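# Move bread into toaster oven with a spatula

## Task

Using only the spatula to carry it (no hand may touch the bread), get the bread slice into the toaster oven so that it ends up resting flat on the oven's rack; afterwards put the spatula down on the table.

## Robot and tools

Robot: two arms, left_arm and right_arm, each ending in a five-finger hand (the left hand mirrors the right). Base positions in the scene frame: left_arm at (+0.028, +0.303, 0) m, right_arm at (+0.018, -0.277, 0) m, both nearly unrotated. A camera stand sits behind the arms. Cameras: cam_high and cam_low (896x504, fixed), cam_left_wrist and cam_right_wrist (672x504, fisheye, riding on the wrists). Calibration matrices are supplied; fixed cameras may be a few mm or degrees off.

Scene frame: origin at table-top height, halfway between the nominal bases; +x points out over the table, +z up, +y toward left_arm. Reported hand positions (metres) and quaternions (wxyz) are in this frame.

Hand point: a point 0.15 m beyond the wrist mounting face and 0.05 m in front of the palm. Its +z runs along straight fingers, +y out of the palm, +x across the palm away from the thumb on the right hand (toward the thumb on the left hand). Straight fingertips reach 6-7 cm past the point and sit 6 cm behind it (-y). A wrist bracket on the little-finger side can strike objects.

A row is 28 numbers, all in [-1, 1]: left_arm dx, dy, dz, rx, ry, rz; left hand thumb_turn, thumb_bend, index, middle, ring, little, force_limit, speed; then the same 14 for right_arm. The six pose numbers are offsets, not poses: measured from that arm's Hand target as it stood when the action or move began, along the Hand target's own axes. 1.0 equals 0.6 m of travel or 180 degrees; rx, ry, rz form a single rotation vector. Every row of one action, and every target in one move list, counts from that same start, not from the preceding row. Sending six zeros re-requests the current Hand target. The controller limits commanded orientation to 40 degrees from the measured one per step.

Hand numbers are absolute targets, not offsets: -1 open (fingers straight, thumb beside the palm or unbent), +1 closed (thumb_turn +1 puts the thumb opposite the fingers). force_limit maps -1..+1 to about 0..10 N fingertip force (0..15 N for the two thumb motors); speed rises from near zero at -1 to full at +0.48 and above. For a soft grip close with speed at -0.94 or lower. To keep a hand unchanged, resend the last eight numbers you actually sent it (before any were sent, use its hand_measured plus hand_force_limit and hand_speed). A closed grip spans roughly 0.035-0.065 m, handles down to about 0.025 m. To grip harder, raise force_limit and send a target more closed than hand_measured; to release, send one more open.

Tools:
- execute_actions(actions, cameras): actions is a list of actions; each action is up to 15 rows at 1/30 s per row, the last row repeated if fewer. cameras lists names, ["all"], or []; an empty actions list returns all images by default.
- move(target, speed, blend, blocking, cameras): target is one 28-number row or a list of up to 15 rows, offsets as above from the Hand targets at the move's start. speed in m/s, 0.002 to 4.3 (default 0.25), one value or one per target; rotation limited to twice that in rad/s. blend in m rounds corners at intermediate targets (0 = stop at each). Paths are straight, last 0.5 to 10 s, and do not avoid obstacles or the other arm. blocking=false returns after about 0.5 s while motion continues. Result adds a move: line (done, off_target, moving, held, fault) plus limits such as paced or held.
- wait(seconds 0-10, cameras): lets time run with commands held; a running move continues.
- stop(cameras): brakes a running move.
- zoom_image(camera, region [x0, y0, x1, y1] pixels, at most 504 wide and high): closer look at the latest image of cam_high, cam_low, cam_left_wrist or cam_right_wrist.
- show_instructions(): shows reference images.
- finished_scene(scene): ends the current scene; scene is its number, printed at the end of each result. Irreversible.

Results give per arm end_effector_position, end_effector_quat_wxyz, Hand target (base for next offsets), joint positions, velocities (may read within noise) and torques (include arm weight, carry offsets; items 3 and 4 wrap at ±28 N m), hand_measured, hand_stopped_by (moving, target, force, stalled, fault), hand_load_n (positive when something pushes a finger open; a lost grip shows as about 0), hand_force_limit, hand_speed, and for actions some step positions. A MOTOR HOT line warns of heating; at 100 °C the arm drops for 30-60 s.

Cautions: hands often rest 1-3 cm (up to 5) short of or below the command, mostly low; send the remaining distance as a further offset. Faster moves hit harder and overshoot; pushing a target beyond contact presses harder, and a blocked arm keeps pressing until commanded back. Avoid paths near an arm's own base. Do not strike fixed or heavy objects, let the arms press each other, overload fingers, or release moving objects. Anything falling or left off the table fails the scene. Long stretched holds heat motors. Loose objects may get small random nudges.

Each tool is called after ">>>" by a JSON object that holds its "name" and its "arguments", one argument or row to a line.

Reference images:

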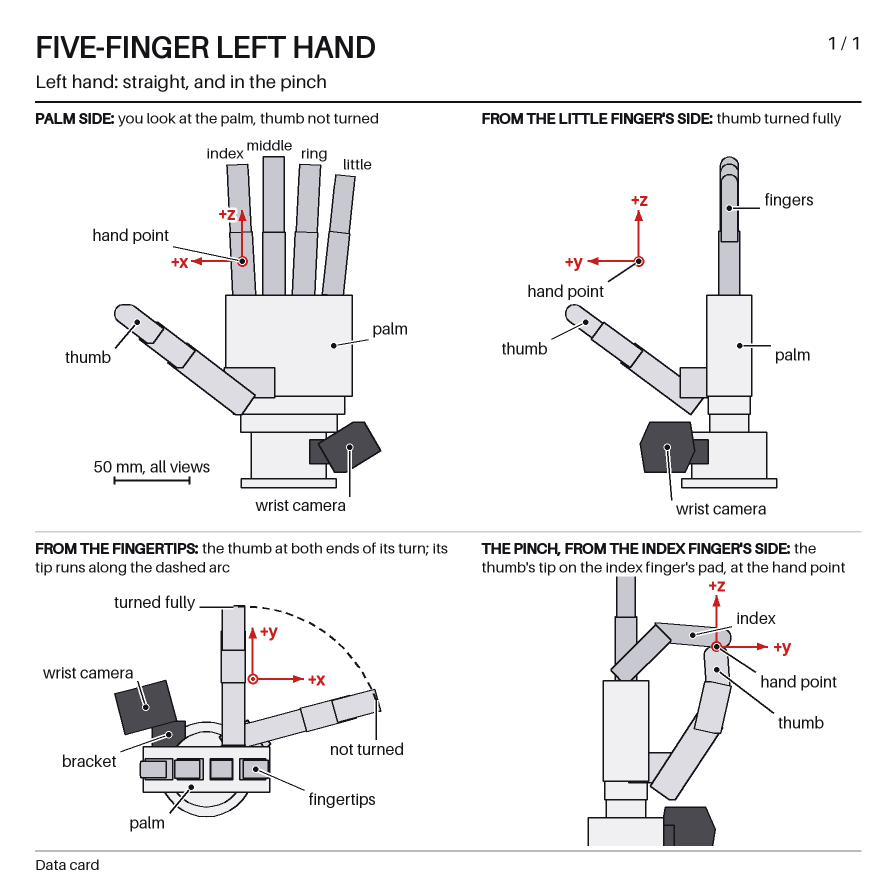

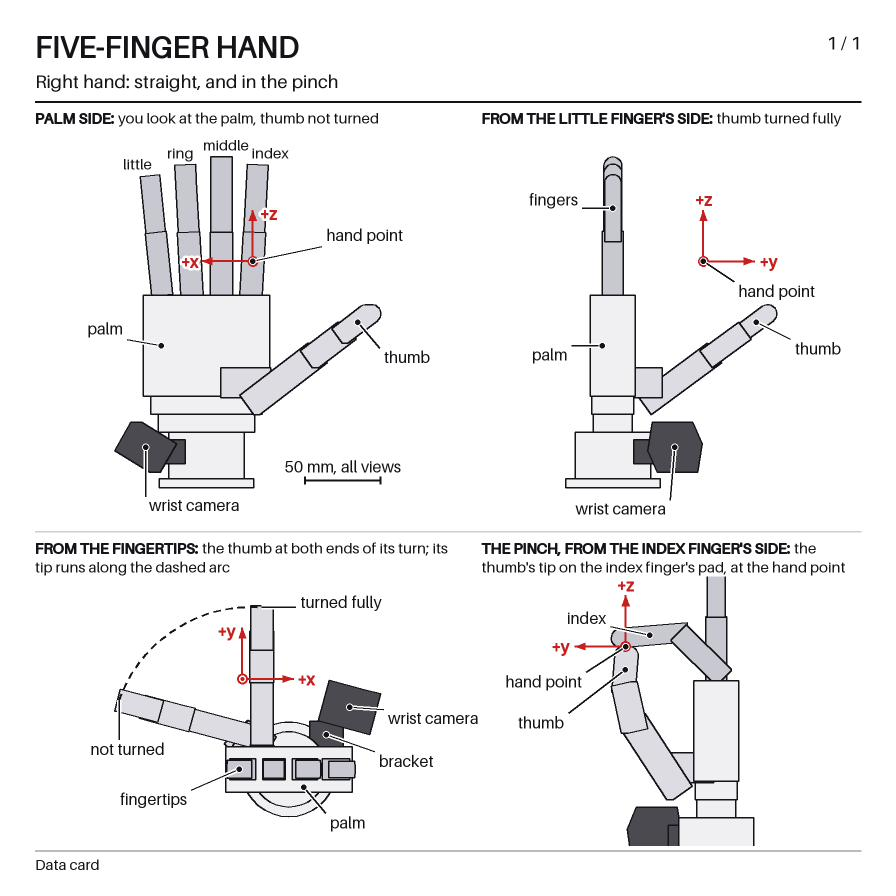

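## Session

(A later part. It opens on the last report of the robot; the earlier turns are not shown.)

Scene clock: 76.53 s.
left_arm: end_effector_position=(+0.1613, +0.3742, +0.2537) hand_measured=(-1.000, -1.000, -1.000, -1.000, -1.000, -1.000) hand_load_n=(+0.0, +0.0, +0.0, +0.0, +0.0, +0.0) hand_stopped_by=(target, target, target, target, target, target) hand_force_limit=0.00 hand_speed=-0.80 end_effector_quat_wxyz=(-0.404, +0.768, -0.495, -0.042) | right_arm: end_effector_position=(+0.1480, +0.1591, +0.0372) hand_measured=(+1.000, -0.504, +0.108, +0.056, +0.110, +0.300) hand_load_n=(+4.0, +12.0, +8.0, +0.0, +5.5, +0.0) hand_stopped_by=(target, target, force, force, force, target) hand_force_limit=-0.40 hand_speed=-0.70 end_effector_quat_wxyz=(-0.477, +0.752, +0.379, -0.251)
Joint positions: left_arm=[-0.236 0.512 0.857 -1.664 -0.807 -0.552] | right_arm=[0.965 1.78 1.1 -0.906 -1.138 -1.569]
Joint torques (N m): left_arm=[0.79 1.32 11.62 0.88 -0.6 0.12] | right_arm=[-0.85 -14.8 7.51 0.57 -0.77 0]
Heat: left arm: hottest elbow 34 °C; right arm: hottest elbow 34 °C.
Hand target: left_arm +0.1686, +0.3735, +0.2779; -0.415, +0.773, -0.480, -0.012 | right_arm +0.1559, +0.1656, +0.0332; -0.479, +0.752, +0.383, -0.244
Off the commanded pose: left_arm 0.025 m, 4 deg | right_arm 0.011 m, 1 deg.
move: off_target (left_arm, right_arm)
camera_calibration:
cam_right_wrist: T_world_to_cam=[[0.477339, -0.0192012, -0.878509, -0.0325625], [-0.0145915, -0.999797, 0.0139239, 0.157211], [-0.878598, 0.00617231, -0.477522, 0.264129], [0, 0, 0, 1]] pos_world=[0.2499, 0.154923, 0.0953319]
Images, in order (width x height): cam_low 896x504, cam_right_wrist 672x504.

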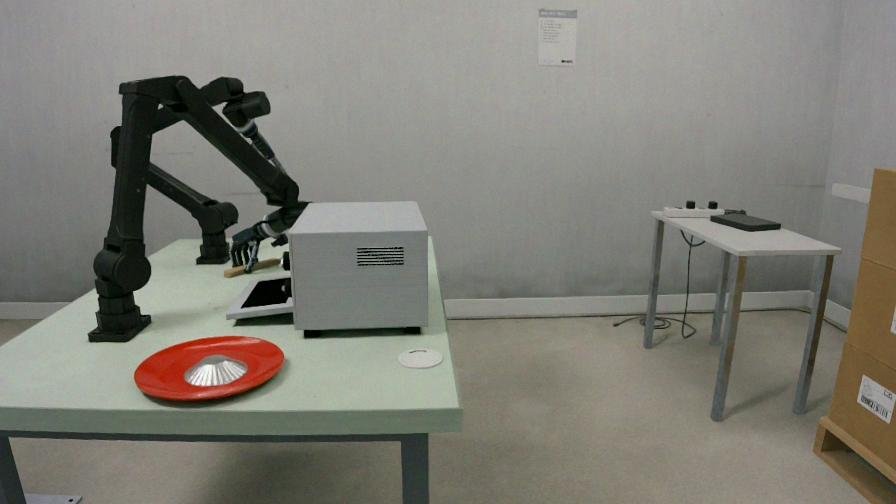

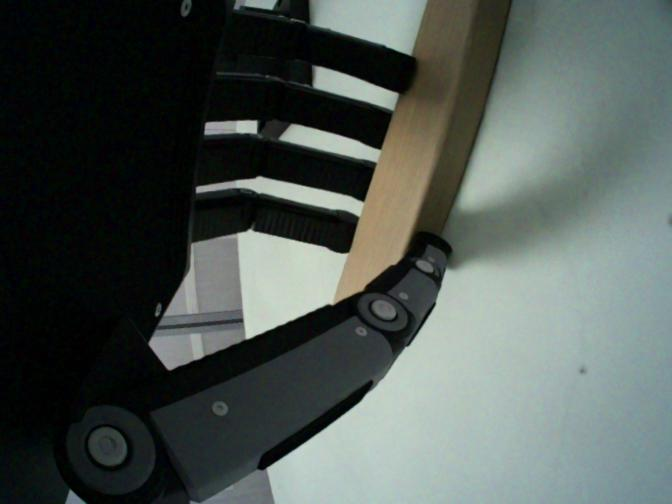

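>>> {"name": "move", "arguments": {
  "target": [0,0,0,0,0,0,-1,-1,-1,-1,-1,-1,0,-0.8,0,-0.0755,-0.0352,0,0,0,1,-0.5,0.3,0.3,0.3,0.3,-0.4,-0.7],
  "cameras": ["all"],
  "speed": 0.08
}}

>>> {"name": "zoom_image", "arguments": {
  "camera": "cam_low",
  "region": [200, 190, 310, 290]
}}

>>> {"name": "zoom_image", "arguments": {
  "camera": "cam_high",
  "region": [480, 120, 680, 320]
}}

Scene clock: 80.73 s.
left_arm: end_effector_position=(+0.1613, +0.3742, +0.2537) hand_measured=(-1.000, -1.000, -1.000, -1.000, -1.000, -1.000) hand_load_n=(+0.0, +0.0, +0.0, +0.0, +0.0, +0.0) hand_stopped_by=(target, target, target, target, target, target) hand_force_limit=0.00 hand_speed=-0.80 end_effector_quat_wxyz=(-0.404, +0.768, -0.495, -0.042) | right_arm: end_effector_position=(+0.1462, +0.1560, +0.0719) hand_measured=(+1.000, -0.504, +0.110, +0.054, +0.110, +0.300) hand_load_n=(+2.5, +6.5, +2.0, +3.0, +2.0, +0.0) hand_stopped_by=(target, target, force, force, force, target) hand_force_limit=-0.40 hand_speed=-0.70 end_effector_quat_wxyz=(-0.472, +0.755, +0.375, -0.257)
Joint positions: left_arm=[-0.236 0.512 0.857 -1.664 -0.807 -0.552] | right_arm=[0.965 1.724 1.132 -1.01 -1.135 -1.569]
Joint torques (N m): left_arm=[0.67 0.62 11.56 0.77 -0.56 0.11] | right_arm=[-0.73 -16.15 9.2 -0.24 -0.9 0.03]
Heat: left arm: hottest elbow 34 °C; right arm: hottest elbow 34 °C.
Hand target: left_arm +0.1686, +0.3735, +0.2779; -0.415, +0.773, -0.480, -0.012 | right_arm +0.1559, +0.1656, +0.0831; -0.479, +0.752, +0.383, -0.244
Off the commanded pose: left_arm 0.025 m, 4 deg | right_arm 0.018 m, 2 deg.
move: off_target (left_arm, right_arm)
camera_calibration:
cam_left_wrist: T_world_to_cam=[[0.886504, -0.0666271, 0.457899, -0.236209], [0.0447302, -0.972605, -0.228119, 0.417354], [0.460554, 0.22271, -0.859238, 0.17205], [0, 0, 0, 1]] pos_world=[0.111494, 0.351865, 0.351198]
cam_right_wrist: T_world_to_cam=[[0.471477, -0.0318, -0.881305, 0.00177791], [-0.014348, -0.999494, 0.0283888, 0.152449], [-0.881762, -0.0007397, -0.471695, 0.280299], [0, 0, 0, 1]] pos_world=[0.248506, 0.152636, 0.129455]

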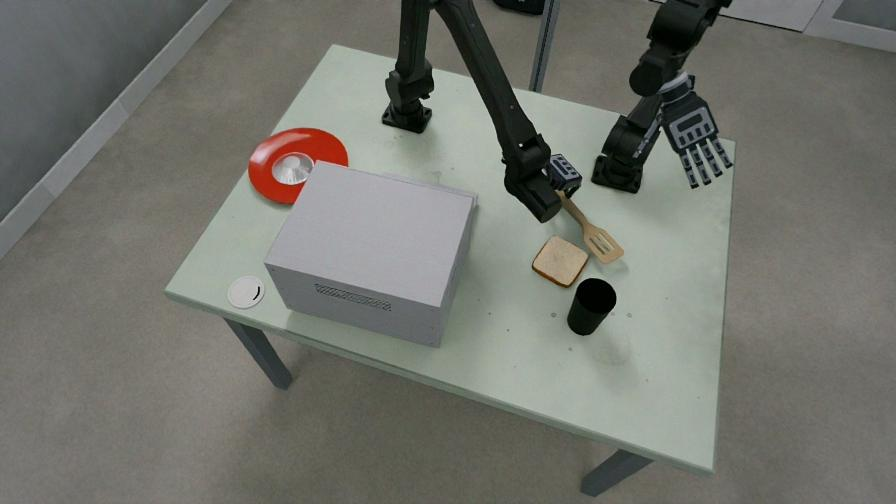

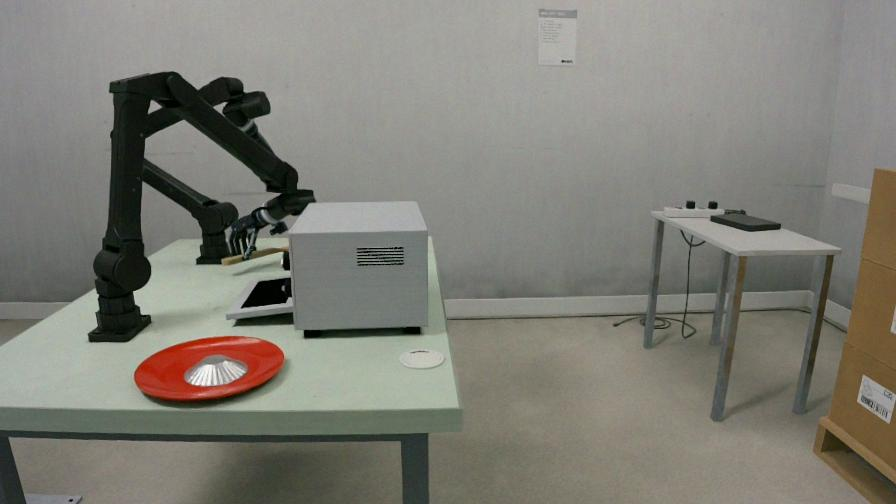

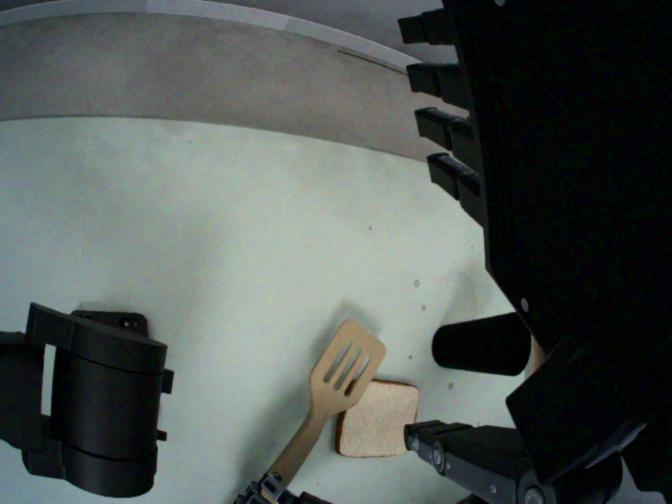

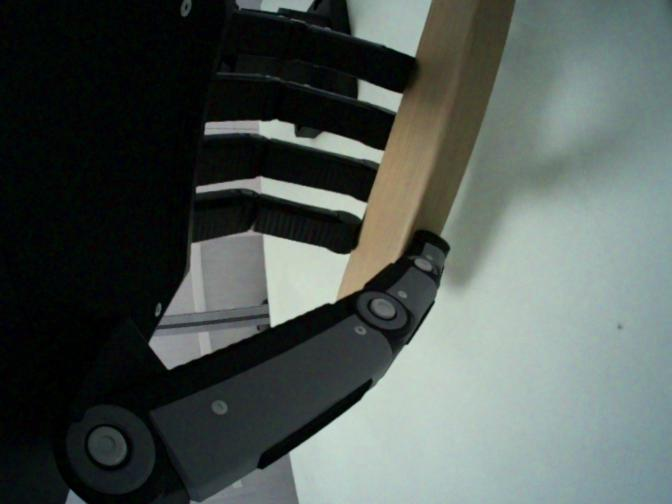

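Scaled by 4.582.

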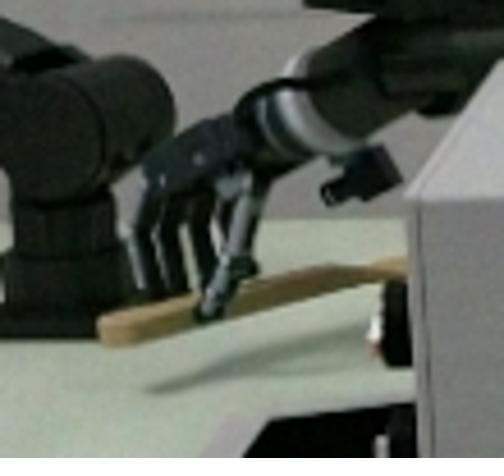

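Scaled by 2.520.

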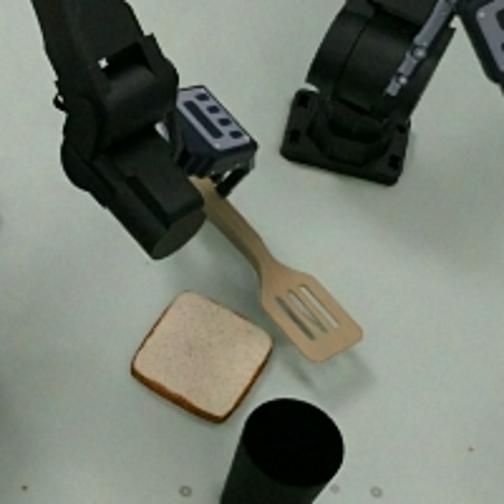

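>>> {"name": "move", "arguments": {
  "target": [0.1263,0.0685,-0.0403,0,0,0,-1,-1,-1,-1,-1,-1,0,-0.8,0,0,0,0,0,0,1,-0.5,0.35,0.35,0.35,0.35,0.1,-0.9],
  "cameras": ["cam_left_wrist","cam_right_wrist"],
  "speed": 0.15
}}

Scene clock: 89.60 s.
left_arm: end_effector_position=(+0.1727, +0.2963, +0.2399) hand_measured=(-1.000, -1.000, -1.000, -1.000, -1.000, -1.000) hand_load_n=(+0.0, +0.0, +0.0, +0.0, +0.0, +0.0) hand_stopped_by=(target, target, target, target, target, target) hand_force_limit=0.00 hand_speed=-0.80 end_effector_quat_wxyz=(-0.326, +0.780, -0.529, +0.075) | right_arm: end_effector_position=(+0.1462, +0.1560, +0.0719) hand_measured=(+1.000, -0.500, +0.350, +0.072, +0.136, +0.350) hand_load_n=(+0.0, +0.0, +0.0, +0.0, +0.0, +0.0) hand_stopped_by=(target, target, target, force, force, target) hand_force_limit=0.10 hand_speed=-0.90 end_effector_quat_wxyz=(-0.472, +0.755, +0.375, -0.257)
Joint positions: left_arm=[-0.511 0.509 0.857 -1.674 -0.644 -0.805] | right_arm=[0.965 1.724 1.132 -1.01 -1.135 -1.569]
Joint torques (N m): left_arm=[-0.44 2.55 6.97 0.14 -0.37 -0.04] | right_arm=[-0.79 -16.32 9.2 -0.25 -0.9 0.02]
Heat: left arm: hottest elbow 34 °C; right arm: hottest elbow 35 °C.
Hand target: left_arm +0.1694, +0.2943, +0.2363; -0.415, +0.773, -0.480, -0.012 | right_arm +0.1559, +0.1656, +0.0832; -0.479, +0.752, +0.383, -0.244
Off the commanded pose: left_arm 0.005 m, 15 deg | right_arm 0.018 m, 2 deg.
joint sent to its limit (left arm) — joint 4 (wrist pitch), lower limit. The joint targets are off in orientation, not in position.
move: off_target (left_arm, right_arm)
camera_calibration:
cam_left_wrist: T_world_to_cam=[[0.84075, -0.0548031, 0.538642, -0.26017], [-0.0759628, -0.996963, 0.017134, 0.307147], [0.536068, -0.0553222, -0.84236, 0.237523], [0, 0, 0, 1]] pos_world=[0.114741, 0.305096, 0.334956]
cam_right_wrist: T_world_to_cam=[[0.471477, -0.0318, -0.881305, 0.00177791], [-0.014348, -0.999494, 0.0283888, 0.152449], [-0.881762, -0.0007397, -0.471695, 0.280299], [0, 0, 0, 1]] pos_world=[0.248506, 0.152636, 0.129455]
Images, in order (width x height): cam_left_wrist 672x504, cam_right_wrist 672x504.

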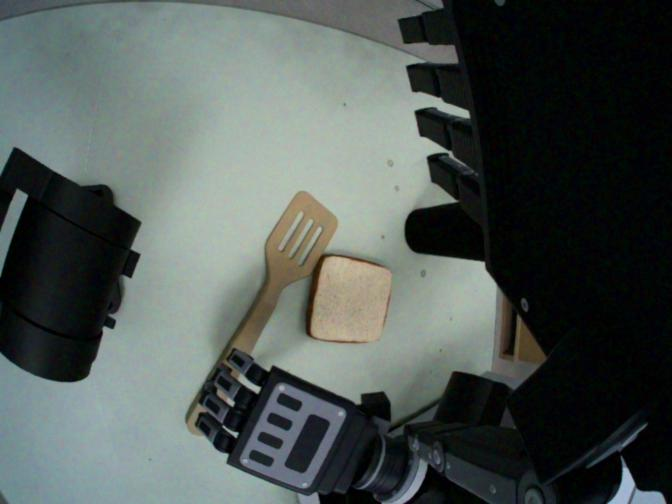

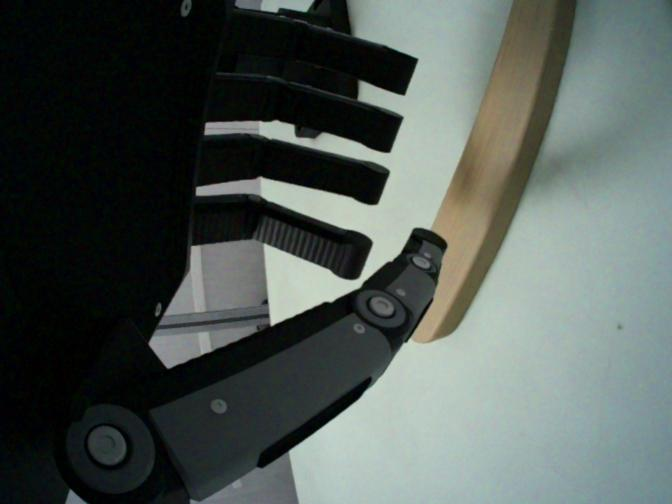

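>>> {"name": "move", "arguments": {
  "target": [0,0,0,0,0,0,-1,-1,-1,-1,-1,-1,0,-0.8,-0.0105,0.0397,-0.0172,-0.0389,-0.0195,-0.0106,1,-0.5,-0.3,-0.3,-0.3,-0.3,0,0.0],
  "cameras": ["cam_low","cam_left_wrist","cam_right_wrist"],
  "speed": 0.1
}}

Scene clock: 93.23 s.
left_arm: end_effector_position=(+0.1727, +0.2963, +0.2399) hand_measured=(-1.000, -1.000, -1.000, -1.000, -1.000, -1.000) hand_load_n=(+0.0, +0.0, +0.0, +0.0, +0.0, +0.0) hand_stopped_by=(target, target, target, target, target, target) hand_force_limit=0.00 hand_speed=-0.80 end_effector_quat_wxyz=(-0.326, +0.780, -0.529, +0.075) | right_arm: end_effector_position=(+0.1593, +0.1404, +0.0652) hand_measured=(+1.000, -0.500, -0.300, -0.300, -0.300, -0.300) hand_load_n=(+0.0, +0.0, +0.0, +0.0, +0.0, +0.0) hand_stopped_by=(target, target, target, target, target, target) hand_force_limit=0.00 hand_speed=0.00 end_effector_quat_wxyz=(-0.424, +0.766, +0.420, -0.239)
Joint positions: left_arm=[-0.511 0.509 0.857 -1.674 -0.644 -0.806] | right_arm=[0.965 1.724 1.165 -1.125 -1.012 -1.693]
Joint torques (N m): left_arm=[-1.03 2.43 6.84 0.32 -0.39 -0.02] | right_arm=[-0.5 -14.21 9.24 -0.35 -0.7 0.01]
Heat: left arm: hottest elbow 34 °C; right arm: hottest elbow 35 °C.
Hand target: left_arm +0.1694, +0.2942, +0.2363; -0.415, +0.773, -0.480, -0.012 | right_arm +0.1678, +0.1491, +0.0659; -0.424, +0.765, +0.424, -0.235
Off the commanded pose: left_arm 0.005 m, 15 deg | right_arm 0.012 m, 1 deg.
joint sent to its limit (left arm) — joint 4 (wrist pitch), lower limit. The joint targets are off in orientation, not in position.
move: off_target (left_arm, right_arm)
camera_calibration:
cam_left_wrist: T_world_to_cam=[[0.840611, -0.0541114, 0.538929, -0.26046], [-0.0753869, -0.997001, 0.0174827, 0.306976], [0.536367, -0.0553243, -0.84217, 0.237426], [0, 0, 0, 1]] pos_world=[0.114741, 0.305097, 0.334955]
cam_right_wrist: T_world_to_cam=[[0.568986, -0.0371704, -0.821507, -0.0294628], [0.0475024, -0.995824, 0.0779584, 0.123699], [-0.820974, -0.0833808, -0.564844, 0.296645], [0, 0, 0, 1]] pos_world=[0.254426, 0.146822, 0.133711]
Images, in order (width x height): cam_low 896x504, cam_left_wrist 672x504, cam_right_wrist 672x504.

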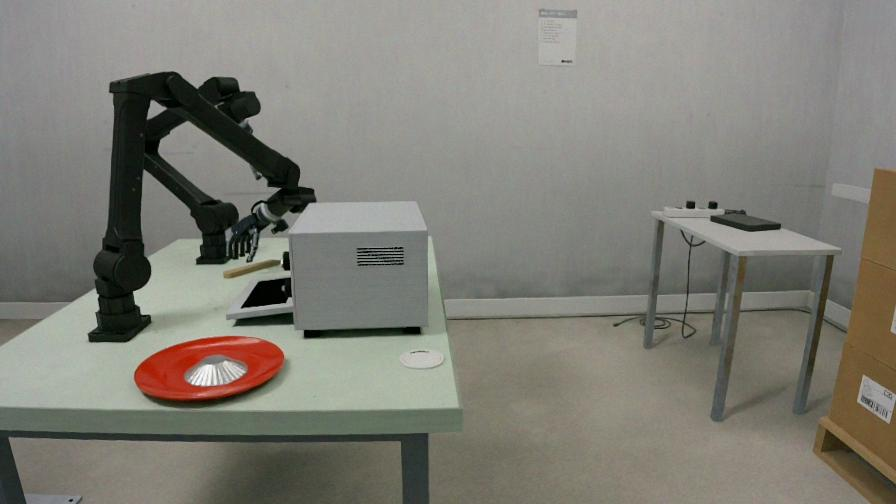

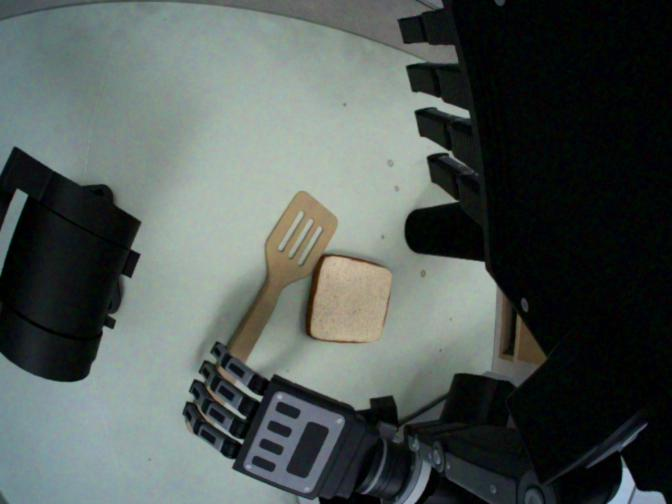

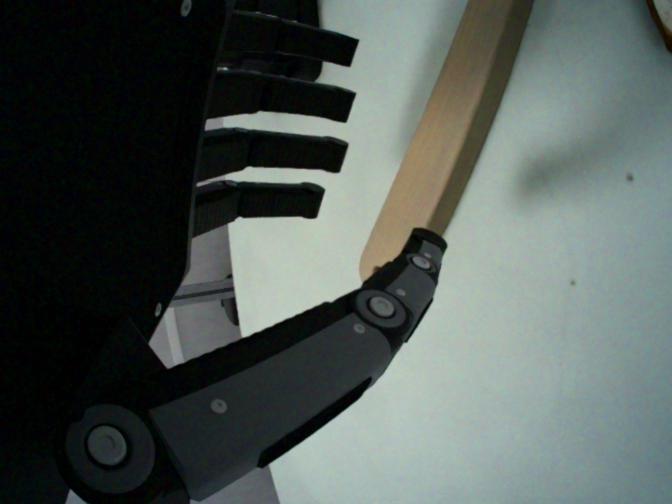

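>>> {"name": "move", "arguments": {
  "target": [
    [0,0,0,0,0,0,-1,-1,-1,-1,-1,-1,0,-0.8,0,0.0072,0.02,0,0,0,1,-0.5,-0.3,-0.3,-0.3,-0.3,0,0.0],
    [0,0,0,0,0,0,-1,-1,-1,-1,-1,-1,0,-0.8,0,0.0443,0.0432,0,0,0,1,-0.5,-0.3,-0.3,-0.3,-0.3,0,0.0]
  ],
  "cameras": ["cam_low","cam_left_wrist","cam_right_wrist"],
  "speed": 0.08
}}

>>> {"name": "zoom_image", "arguments": {
  "camera": "cam_low",
  "region": [200, 200, 300, 290]
}}

Scene clock: 96.93 s.
left_arm: end_effector_position=(+0.1727, +0.2963, +0.2399) hand_measured=(-1.000, -1.000, -1.000, -1.000, -1.000, -1.000) hand_load_n=(+0.0, +0.0, +0.0, -0.5, +0.0, +0.0) hand_stopped_by=(target, target, target, target, target, target) hand_force_limit=0.00 hand_speed=-0.80 end_effector_quat_wxyz=(-0.326, +0.780, -0.529, +0.075) | right_arm: end_effector_position=(+0.1640, +0.1521, +0.0381) hand_measured=(+1.000, -0.500, -0.300, -0.300, -0.300, -0.300) hand_load_n=(+0.0, +0.0, +0.0, +0.0, +0.0, +0.0) hand_stopped_by=(target, target, target, target, target, target) hand_force_limit=0.00 hand_speed=0.00 end_effector_quat_wxyz=(-0.428, +0.764, +0.425, -0.229)
Joint positions: left_arm=[-0.511 0.509 0.857 -1.674 -0.644 -0.806] | right_arm=[0.971 1.775 1.157 -1.03 -1.012 -1.68]
Joint torques (N m): left_arm=[-0.97 2.84 7.06 0.29 -0.36 -0.04] | right_arm=[0.21 -15.03 6.27 0.5 -0.8 0.17]
Heat: left arm: hottest elbow 34 °C; right arm: hottest elbow 35 °C.
Hand target: left_arm +0.1694, +0.2942, +0.2363; -0.415, +0.773, -0.480, -0.012 | right_arm +0.1610, +0.1533, +0.0297; -0.424, +0.765, +0.424, -0.235
Off the commanded pose: left_arm 0.005 m, 15 deg | right_arm 0.009 m, 1 deg.
joint sent to its limit (left arm) — joint 4 (wrist pitch), lower limit. The joint targets are off in orientation, not in position.
move: off_target (left_arm)
camera_calibration:
cam_left_wrist: T_world_to_cam=[[0.840611, -0.0541114, 0.538929, -0.26046], [-0.0753869, -0.997001, 0.0174827, 0.306976], [0.536367, -0.0553243, -0.84217, 0.237426], [0, 0, 0, 1]] pos_world=[0.114741, 0.305097, 0.334955]
cam_right_wrist: T_world_to_cam=[[0.581128, -0.0214626, -0.813529, -0.0586697], [0.0461517, -0.997174, 0.0592751, 0.138329], [-0.812502, -0.0719922, -0.578496, 0.283691], [0, 0, 0, 1]] pos_world=[0.25821, 0.157102, 0.108185]
Images, in order (width x height): cam_low 896x504, cam_left_wrist 672x504, cam_right_wrist 672x504.

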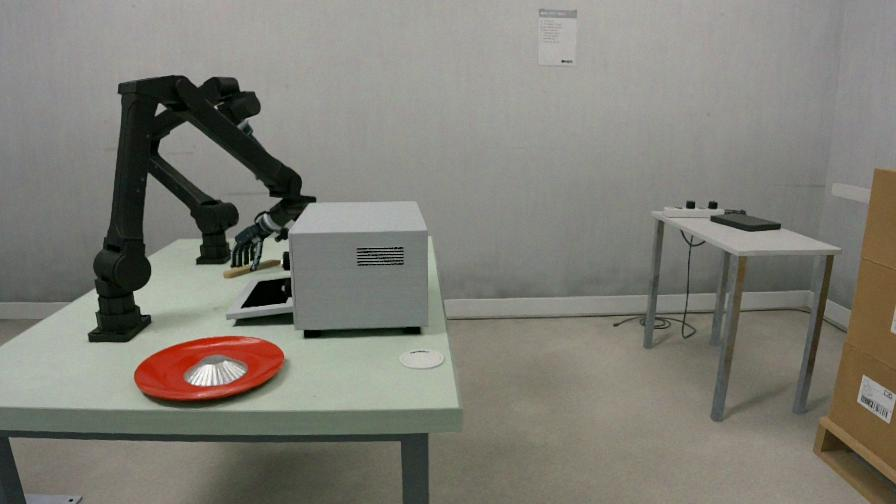

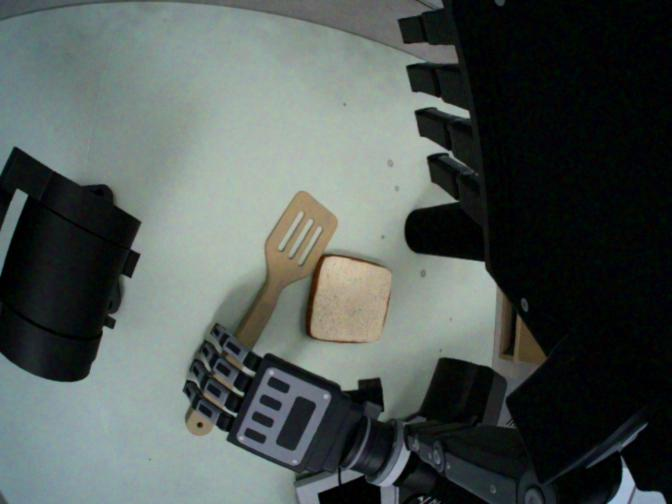

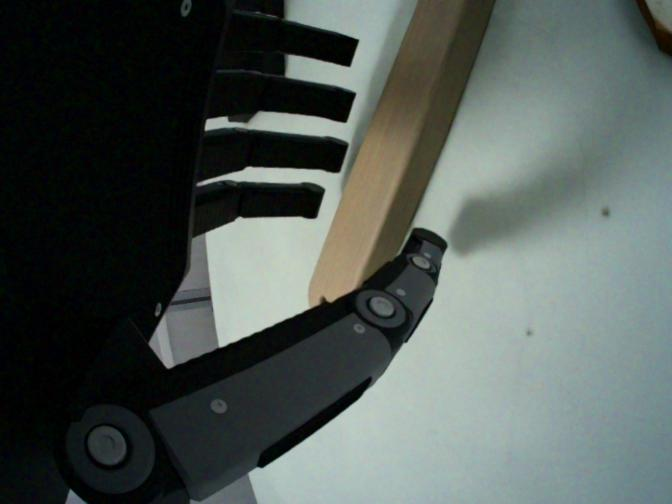

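Scaled by 5.040.

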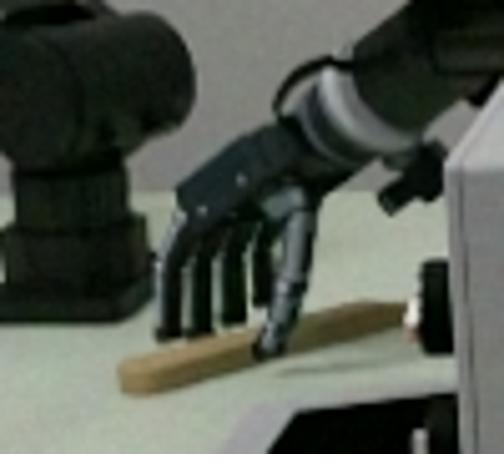

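>>> {"name": "move", "arguments": {
  "target": [0,0,0,0,0,0,-1,-1,-1,-1,-1,-1,0,-0.8,0,0.0069,0.0141,0,0,0,1,-0.5,-0.3,-0.3,-0.3,-0.3,0,0.0],
  "cameras": ["cam_low","cam_right_wrist"],
  "speed": 0.08
}}

>>> {"name": "zoom_image", "arguments": {
  "camera": "cam_low",
  "region": [200, 200, 300, 290]
}}

Scene clock: 98.77 s.
left_arm: end_effector_position=(+0.1727, +0.2963, +0.2399) hand_measured=(-1.000, -1.000, -1.000, -1.000, -1.000, -1.000) hand_load_n=(+0.0, -0.5, +0.0, +0.0, +0.0, +0.0) hand_stopped_by=(target, target, target, target, target, target) hand_force_limit=0.00 hand_speed=-0.80 end_effector_quat_wxyz=(-0.326, +0.780, -0.529, +0.075) | right_arm: end_effector_position=(+0.1607, +0.1558, +0.0318) hand_measured=(+1.000, -0.500, -0.300, -0.300, -0.300, -0.300) hand_load_n=(+0.0, +0.0, +0.0, +0.0, +0.0, +0.0) hand_stopped_by=(target, target, target, target, target, target) hand_force_limit=0.00 hand_speed=0.00 end_effector_quat_wxyz=(-0.429, +0.763, +0.427, -0.227)
Joint positions: left_arm=[-0.511 0.509 0.857 -1.674 -0.644 -0.806] | right_arm=[0.982 1.782 1.147 -0.993 -1.012 -1.661]
Joint torques (N m): left_arm=[-0.85 2.55 7.01 0.28 -0.41 -0.02] | right_arm=[0.15 -14.86 6.06 0.57 -0.83 0.17]
Heat: left arm: hottest elbow 34 °C; right arm: hottest elbow 35 °C.
Hand target: left_arm +0.1694, +0.2942, +0.2363; -0.415, +0.773, -0.480, -0.012 | right_arm +0.1569, +0.1559, +0.0217; -0.424, +0.765, +0.424, -0.235
Off the commanded pose: left_arm 0.005 m, 15 deg | right_arm 0.011 m, 1 deg.
joint sent to its limit (left arm) — joint 4 (wrist pitch), lower limit. The joint targets are off in orientation, not in position.
move: off_target (left_arm, right_arm)
camera_calibration:
cam_right_wrist: T_world_to_cam=[[0.584221, -0.017731, -0.811401, -0.0628511], [0.0464992, -0.997388, 0.0552753, 0.142691], [-0.810261, -0.0700225, -0.581871, 0.276977], [0, 0, 0, 1]] pos_world=[0.254508, 0.160599, 0.10228]
Images, in order (width x height): cam_low 896x504, cam_right_wrist 672x504.

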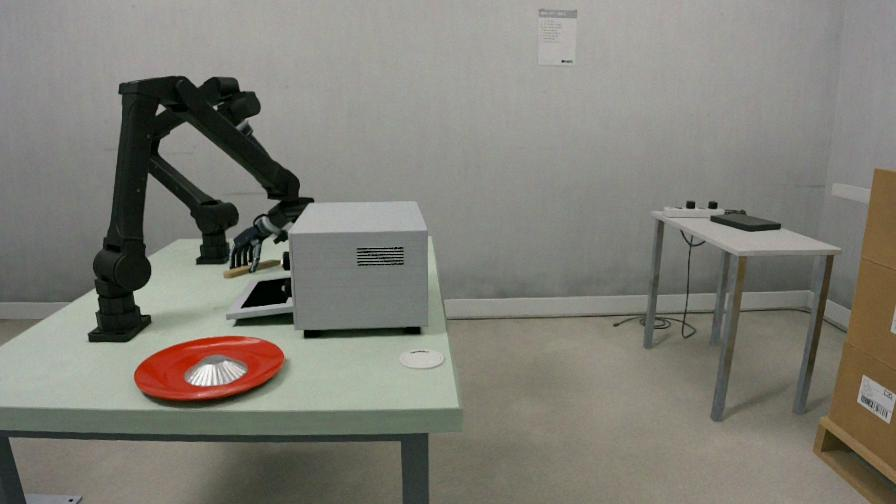

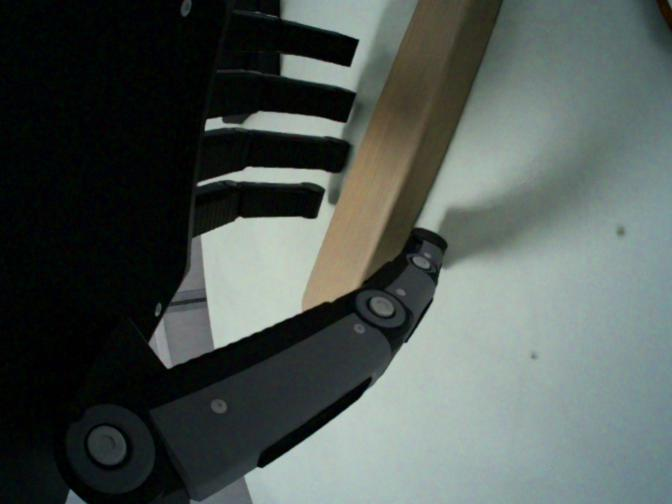

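Scaled by 5.040.

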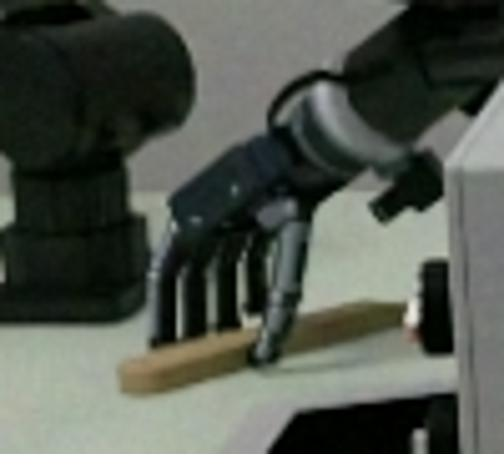

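>>> {"name": "move", "arguments": {
  "target": [0,0,0,0,0,0,-1,-1,-1,-1,-1,-1,0,-0.8,0,0,0,0,0,0,1,-0.5,0.5,0.5,0.5,0.5,-0.1,-0.85],
  "cameras": ["cam_low","cam_left_wrist","cam_right_wrist"],
  "speed": 0.08
}}

>>> {"name": "zoom_image", "arguments": {
  "camera": "cam_low",
  "region": [200, 200, 300, 290]
}}

Scene clock: 101.17 s.
left_arm: end_effector_position=(+0.1727, +0.2963, +0.2399) hand_measured=(-1.000, -1.000, -1.000, -1.000, -1.000, -1.000) hand_load_n=(-0.5, +0.0, +0.0, +0.5, +0.0, +0.0) hand_stopped_by=(target, target, target, target, target, target) hand_force_limit=0.00 hand_speed=-0.80 end_effector_quat_wxyz=(-0.326, +0.780, -0.529, +0.075) | right_arm: end_effector_position=(+0.1582, +0.1566, +0.0326) hand_measured=(+1.000, -0.504, +0.084, +0.072, +0.140, +0.296) hand_load_n=(+3.0, +12.5, +6.5, +2.0, +2.5, +4.0) hand_stopped_by=(target, target, force, force, force, force) hand_force_limit=-0.10 hand_speed=-0.85 end_effector_quat_wxyz=(-0.430, +0.763, +0.426, -0.230)
Joint positions: left_arm=[-0.511 0.509 0.857 -1.674 -0.644 -0.806] | right_arm=[0.986 1.782 1.147 -0.993 -1.017 -1.655]
Joint torques (N m): left_arm=[-0.09 2.84 6.99 0.25 -0.34 -0.05] | right_arm=[-0.15 -14.68 6.06 0.51 -0.6 0.13]
Heat: left arm: hottest elbow 34 °C; right arm: hottest elbow 35 °C.
Hand target: left_arm +0.1694, +0.2942, +0.2363; -0.415, +0.773, -0.480, -0.012 | right_arm +0.1569, +0.1559, +0.0217; -0.424, +0.765, +0.424, -0.235
Off the commanded pose: left_arm 0.005 m, 15 deg | right_arm 0.011 m, 1 deg.
joint sent to its limit (left arm) — joint 4 (wrist pitch), lower limit. The joint targets are off in orientation, not in position.
move: off_target (left_arm, right_arm)
camera_calibration:
cam_left_wrist: T_world_to_cam=[[0.840611, -0.0541114, 0.538929, -0.26046], [-0.0753869, -0.997001, 0.0174827, 0.306976], [0.536367, -0.0553243, -0.84217, 0.237426], [0, 0, 0, 1]] pos_world=[0.114741, 0.305097, 0.334955]
cam_right_wrist: T_world_to_cam=[[0.579173, -0.0182165, -0.815001, -0.0598697], [0.0476181, -0.997287, 0.0561303, 0.143291], [-0.813812, -0.071318, -0.576735, 0.276063], [0, 0, 0, 1]] pos_world=[0.252515, 0.1615, 0.102378]
Images, in order (width x height): cam_low 896x504, cam_left_wrist 672x504, cam_right_wrist 672x504.

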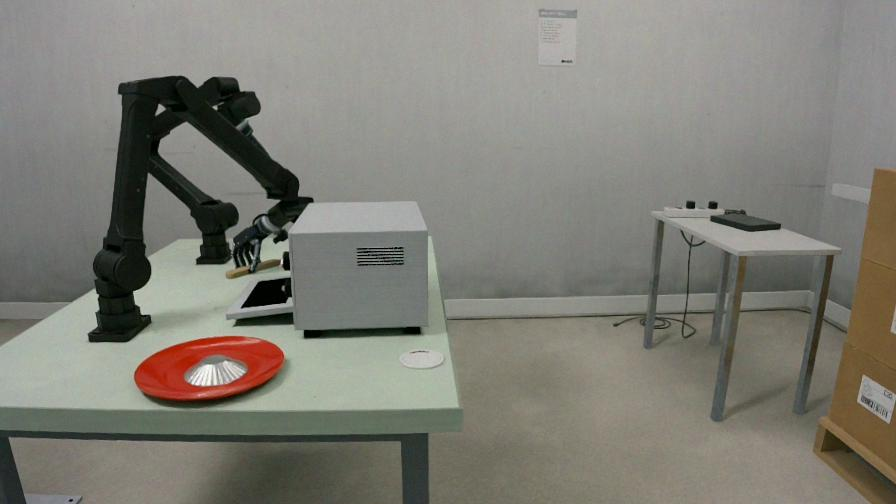

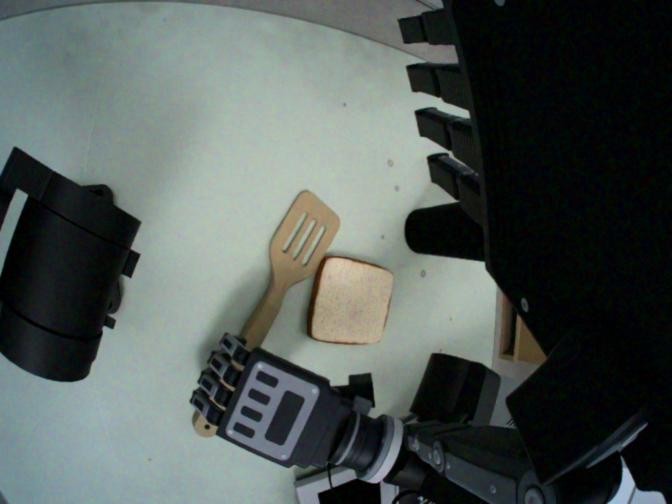

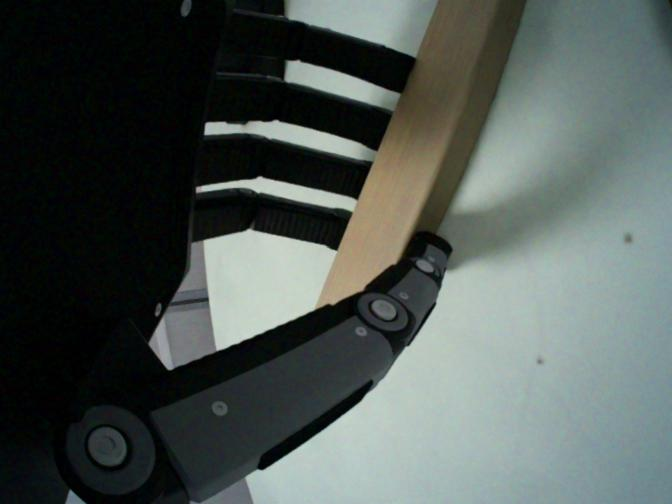

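Scaled by 5.040.

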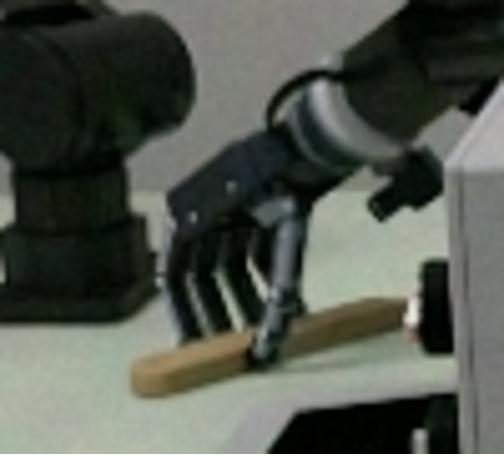

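>>> {"name": "move", "arguments": {
  "target": [0,0,0,0,0,0,-1,-1,-1,-1,-1,-1,0,-0.8,0,-0.0848,-0.053,0,0,0,1,-0.5,0.5,0.5,0.5,0.5,-0.1,-0.85],
  "cameras": ["cam_high","cam_low","cam_left_wrist","cam_right_wrist"],
  "speed": 0.08
}}

>>> {"name": "zoom_image", "arguments": {
  "camera": "cam_low",
  "region": [200, 180, 310, 290]
}}

Scene clock: 103.10 s.
left_arm: end_effector_position=(+0.1727, +0.2963, +0.2399) hand_measured=(-1.000, -1.000, -1.000, -1.000, -1.000, -1.000) hand_load_n=(-0.5, +0.0, +0.0, +0.0, +0.0, +0.0) hand_stopped_by=(target, target, target, target, target, target) hand_force_limit=0.00 hand_speed=-0.80 end_effector_quat_wxyz=(-0.326, +0.780, -0.529, +0.075) | right_arm: end_effector_position=(+0.1511, +0.1452, +0.0686) hand_measured=(+1.000, -0.504, +0.084, +0.072, +0.140, +0.296) hand_load_n=(+1.5, +12.5, +6.0, +2.5, +3.5, +1.0) hand_stopped_by=(target, target, force, force, force, force) hand_force_limit=-0.10 hand_speed=-0.85 end_effector_quat_wxyz=(-0.420, +0.768, +0.417, -0.246)
Joint positions: left_arm=[-0.511 0.509 0.857 -1.674 -0.644 -0.806] | right_arm=[0.986 1.722 1.171 -1.12 -1.013 -1.656]
Joint torques (N m): left_arm=[-0.67 2.26 7.04 0.18 -0.37 -0.04] | right_arm=[-0.03 -16.85 9.25 -0.32 -0.79 0.15]
Heat: left arm: hottest elbow 34 °C; right arm: hottest elbow 35 °C.
Hand target: left_arm +0.1694, +0.2942, +0.2363; -0.415, +0.773, -0.480, -0.012 | right_arm +0.1569, +0.1559, +0.0816; -0.424, +0.765, +0.424, -0.235
Off the commanded pose: left_arm 0.005 m, 15 deg | right_arm 0.018 m, 2 deg.
joint sent to its limit (left arm) — joint 4 (wrist pitch), lower limit. The joint targets are off in orientation, not in position.
move: off_target (left_arm, right_arm)
camera_calibration:
cam_left_wrist: T_world_to_cam=[[0.840611, -0.0541114, 0.538929, -0.26046], [-0.0753869, -0.997001, 0.0174827, 0.306976], [0.536367, -0.0553243, -0.84217, 0.237426], [0, 0, 0, 1]] pos_world=[0.114741, 0.305097, 0.334955]
cam_right_wrist: T_world_to_cam=[[0.562068, -0.0479893, -0.825698, -0.0189243], [0.0499926, -0.994519, 0.091832, 0.12705], [-0.825579, -0.0928946, -0.556588, 0.293797], [0, 0, 0, 1]] pos_world=[0.246838, 0.152738, 0.136231]

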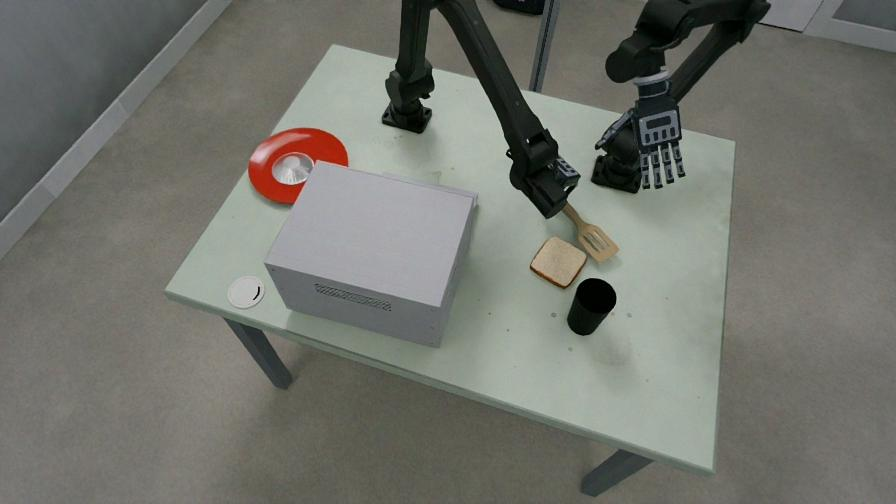

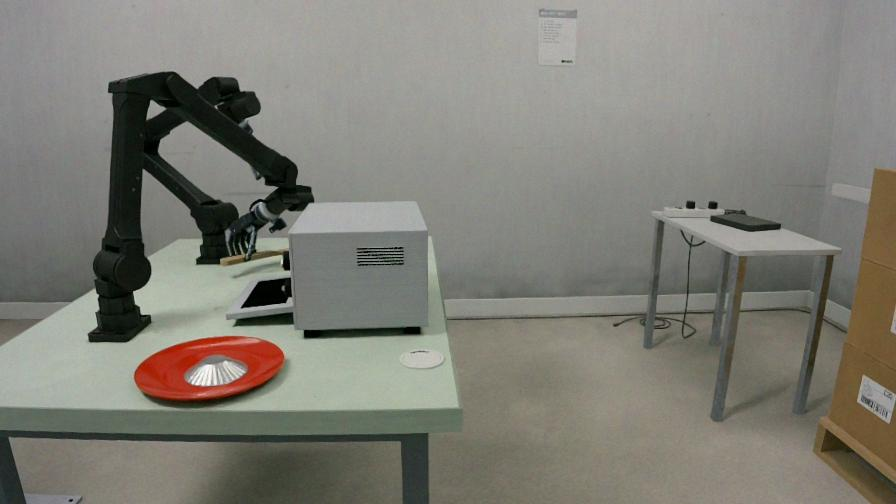

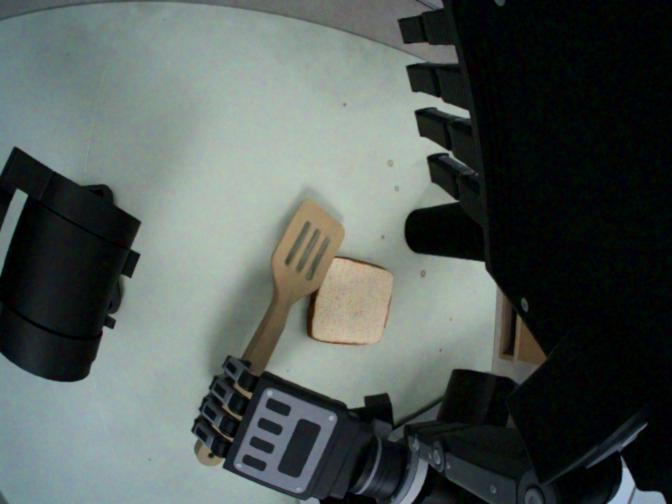

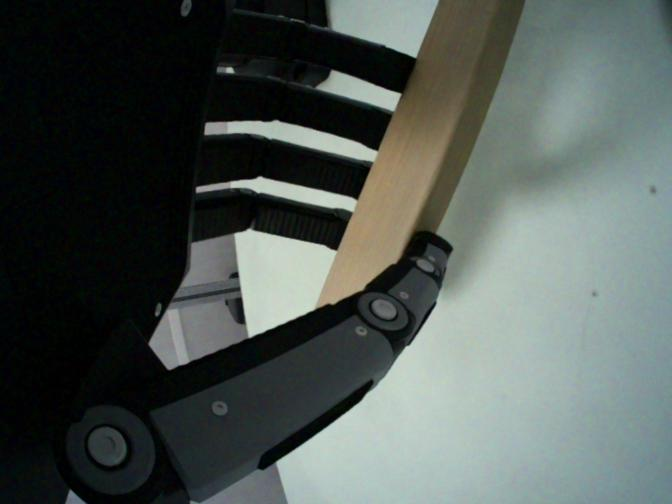

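Scaled by 4.582.

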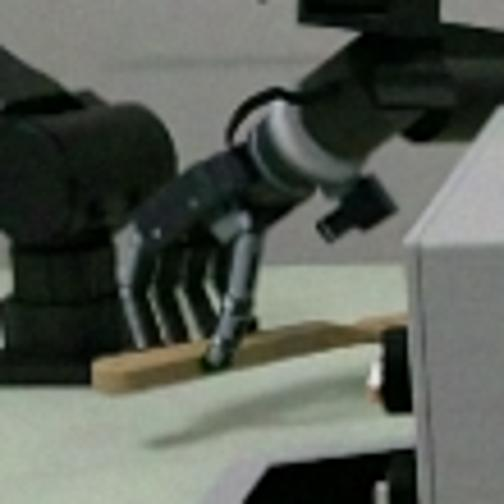

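>>> {"name": "zoom_image", "arguments": {
  "camera": "cam_high",
  "region": [500, 140, 640, 340]
}}

Scaled by 2.520.

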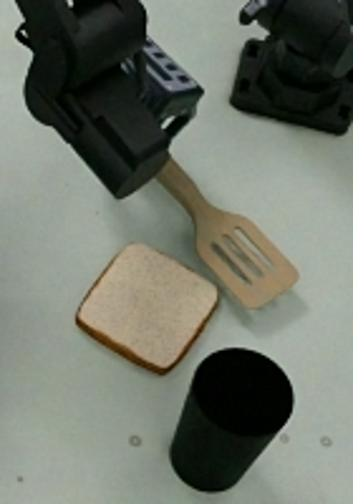

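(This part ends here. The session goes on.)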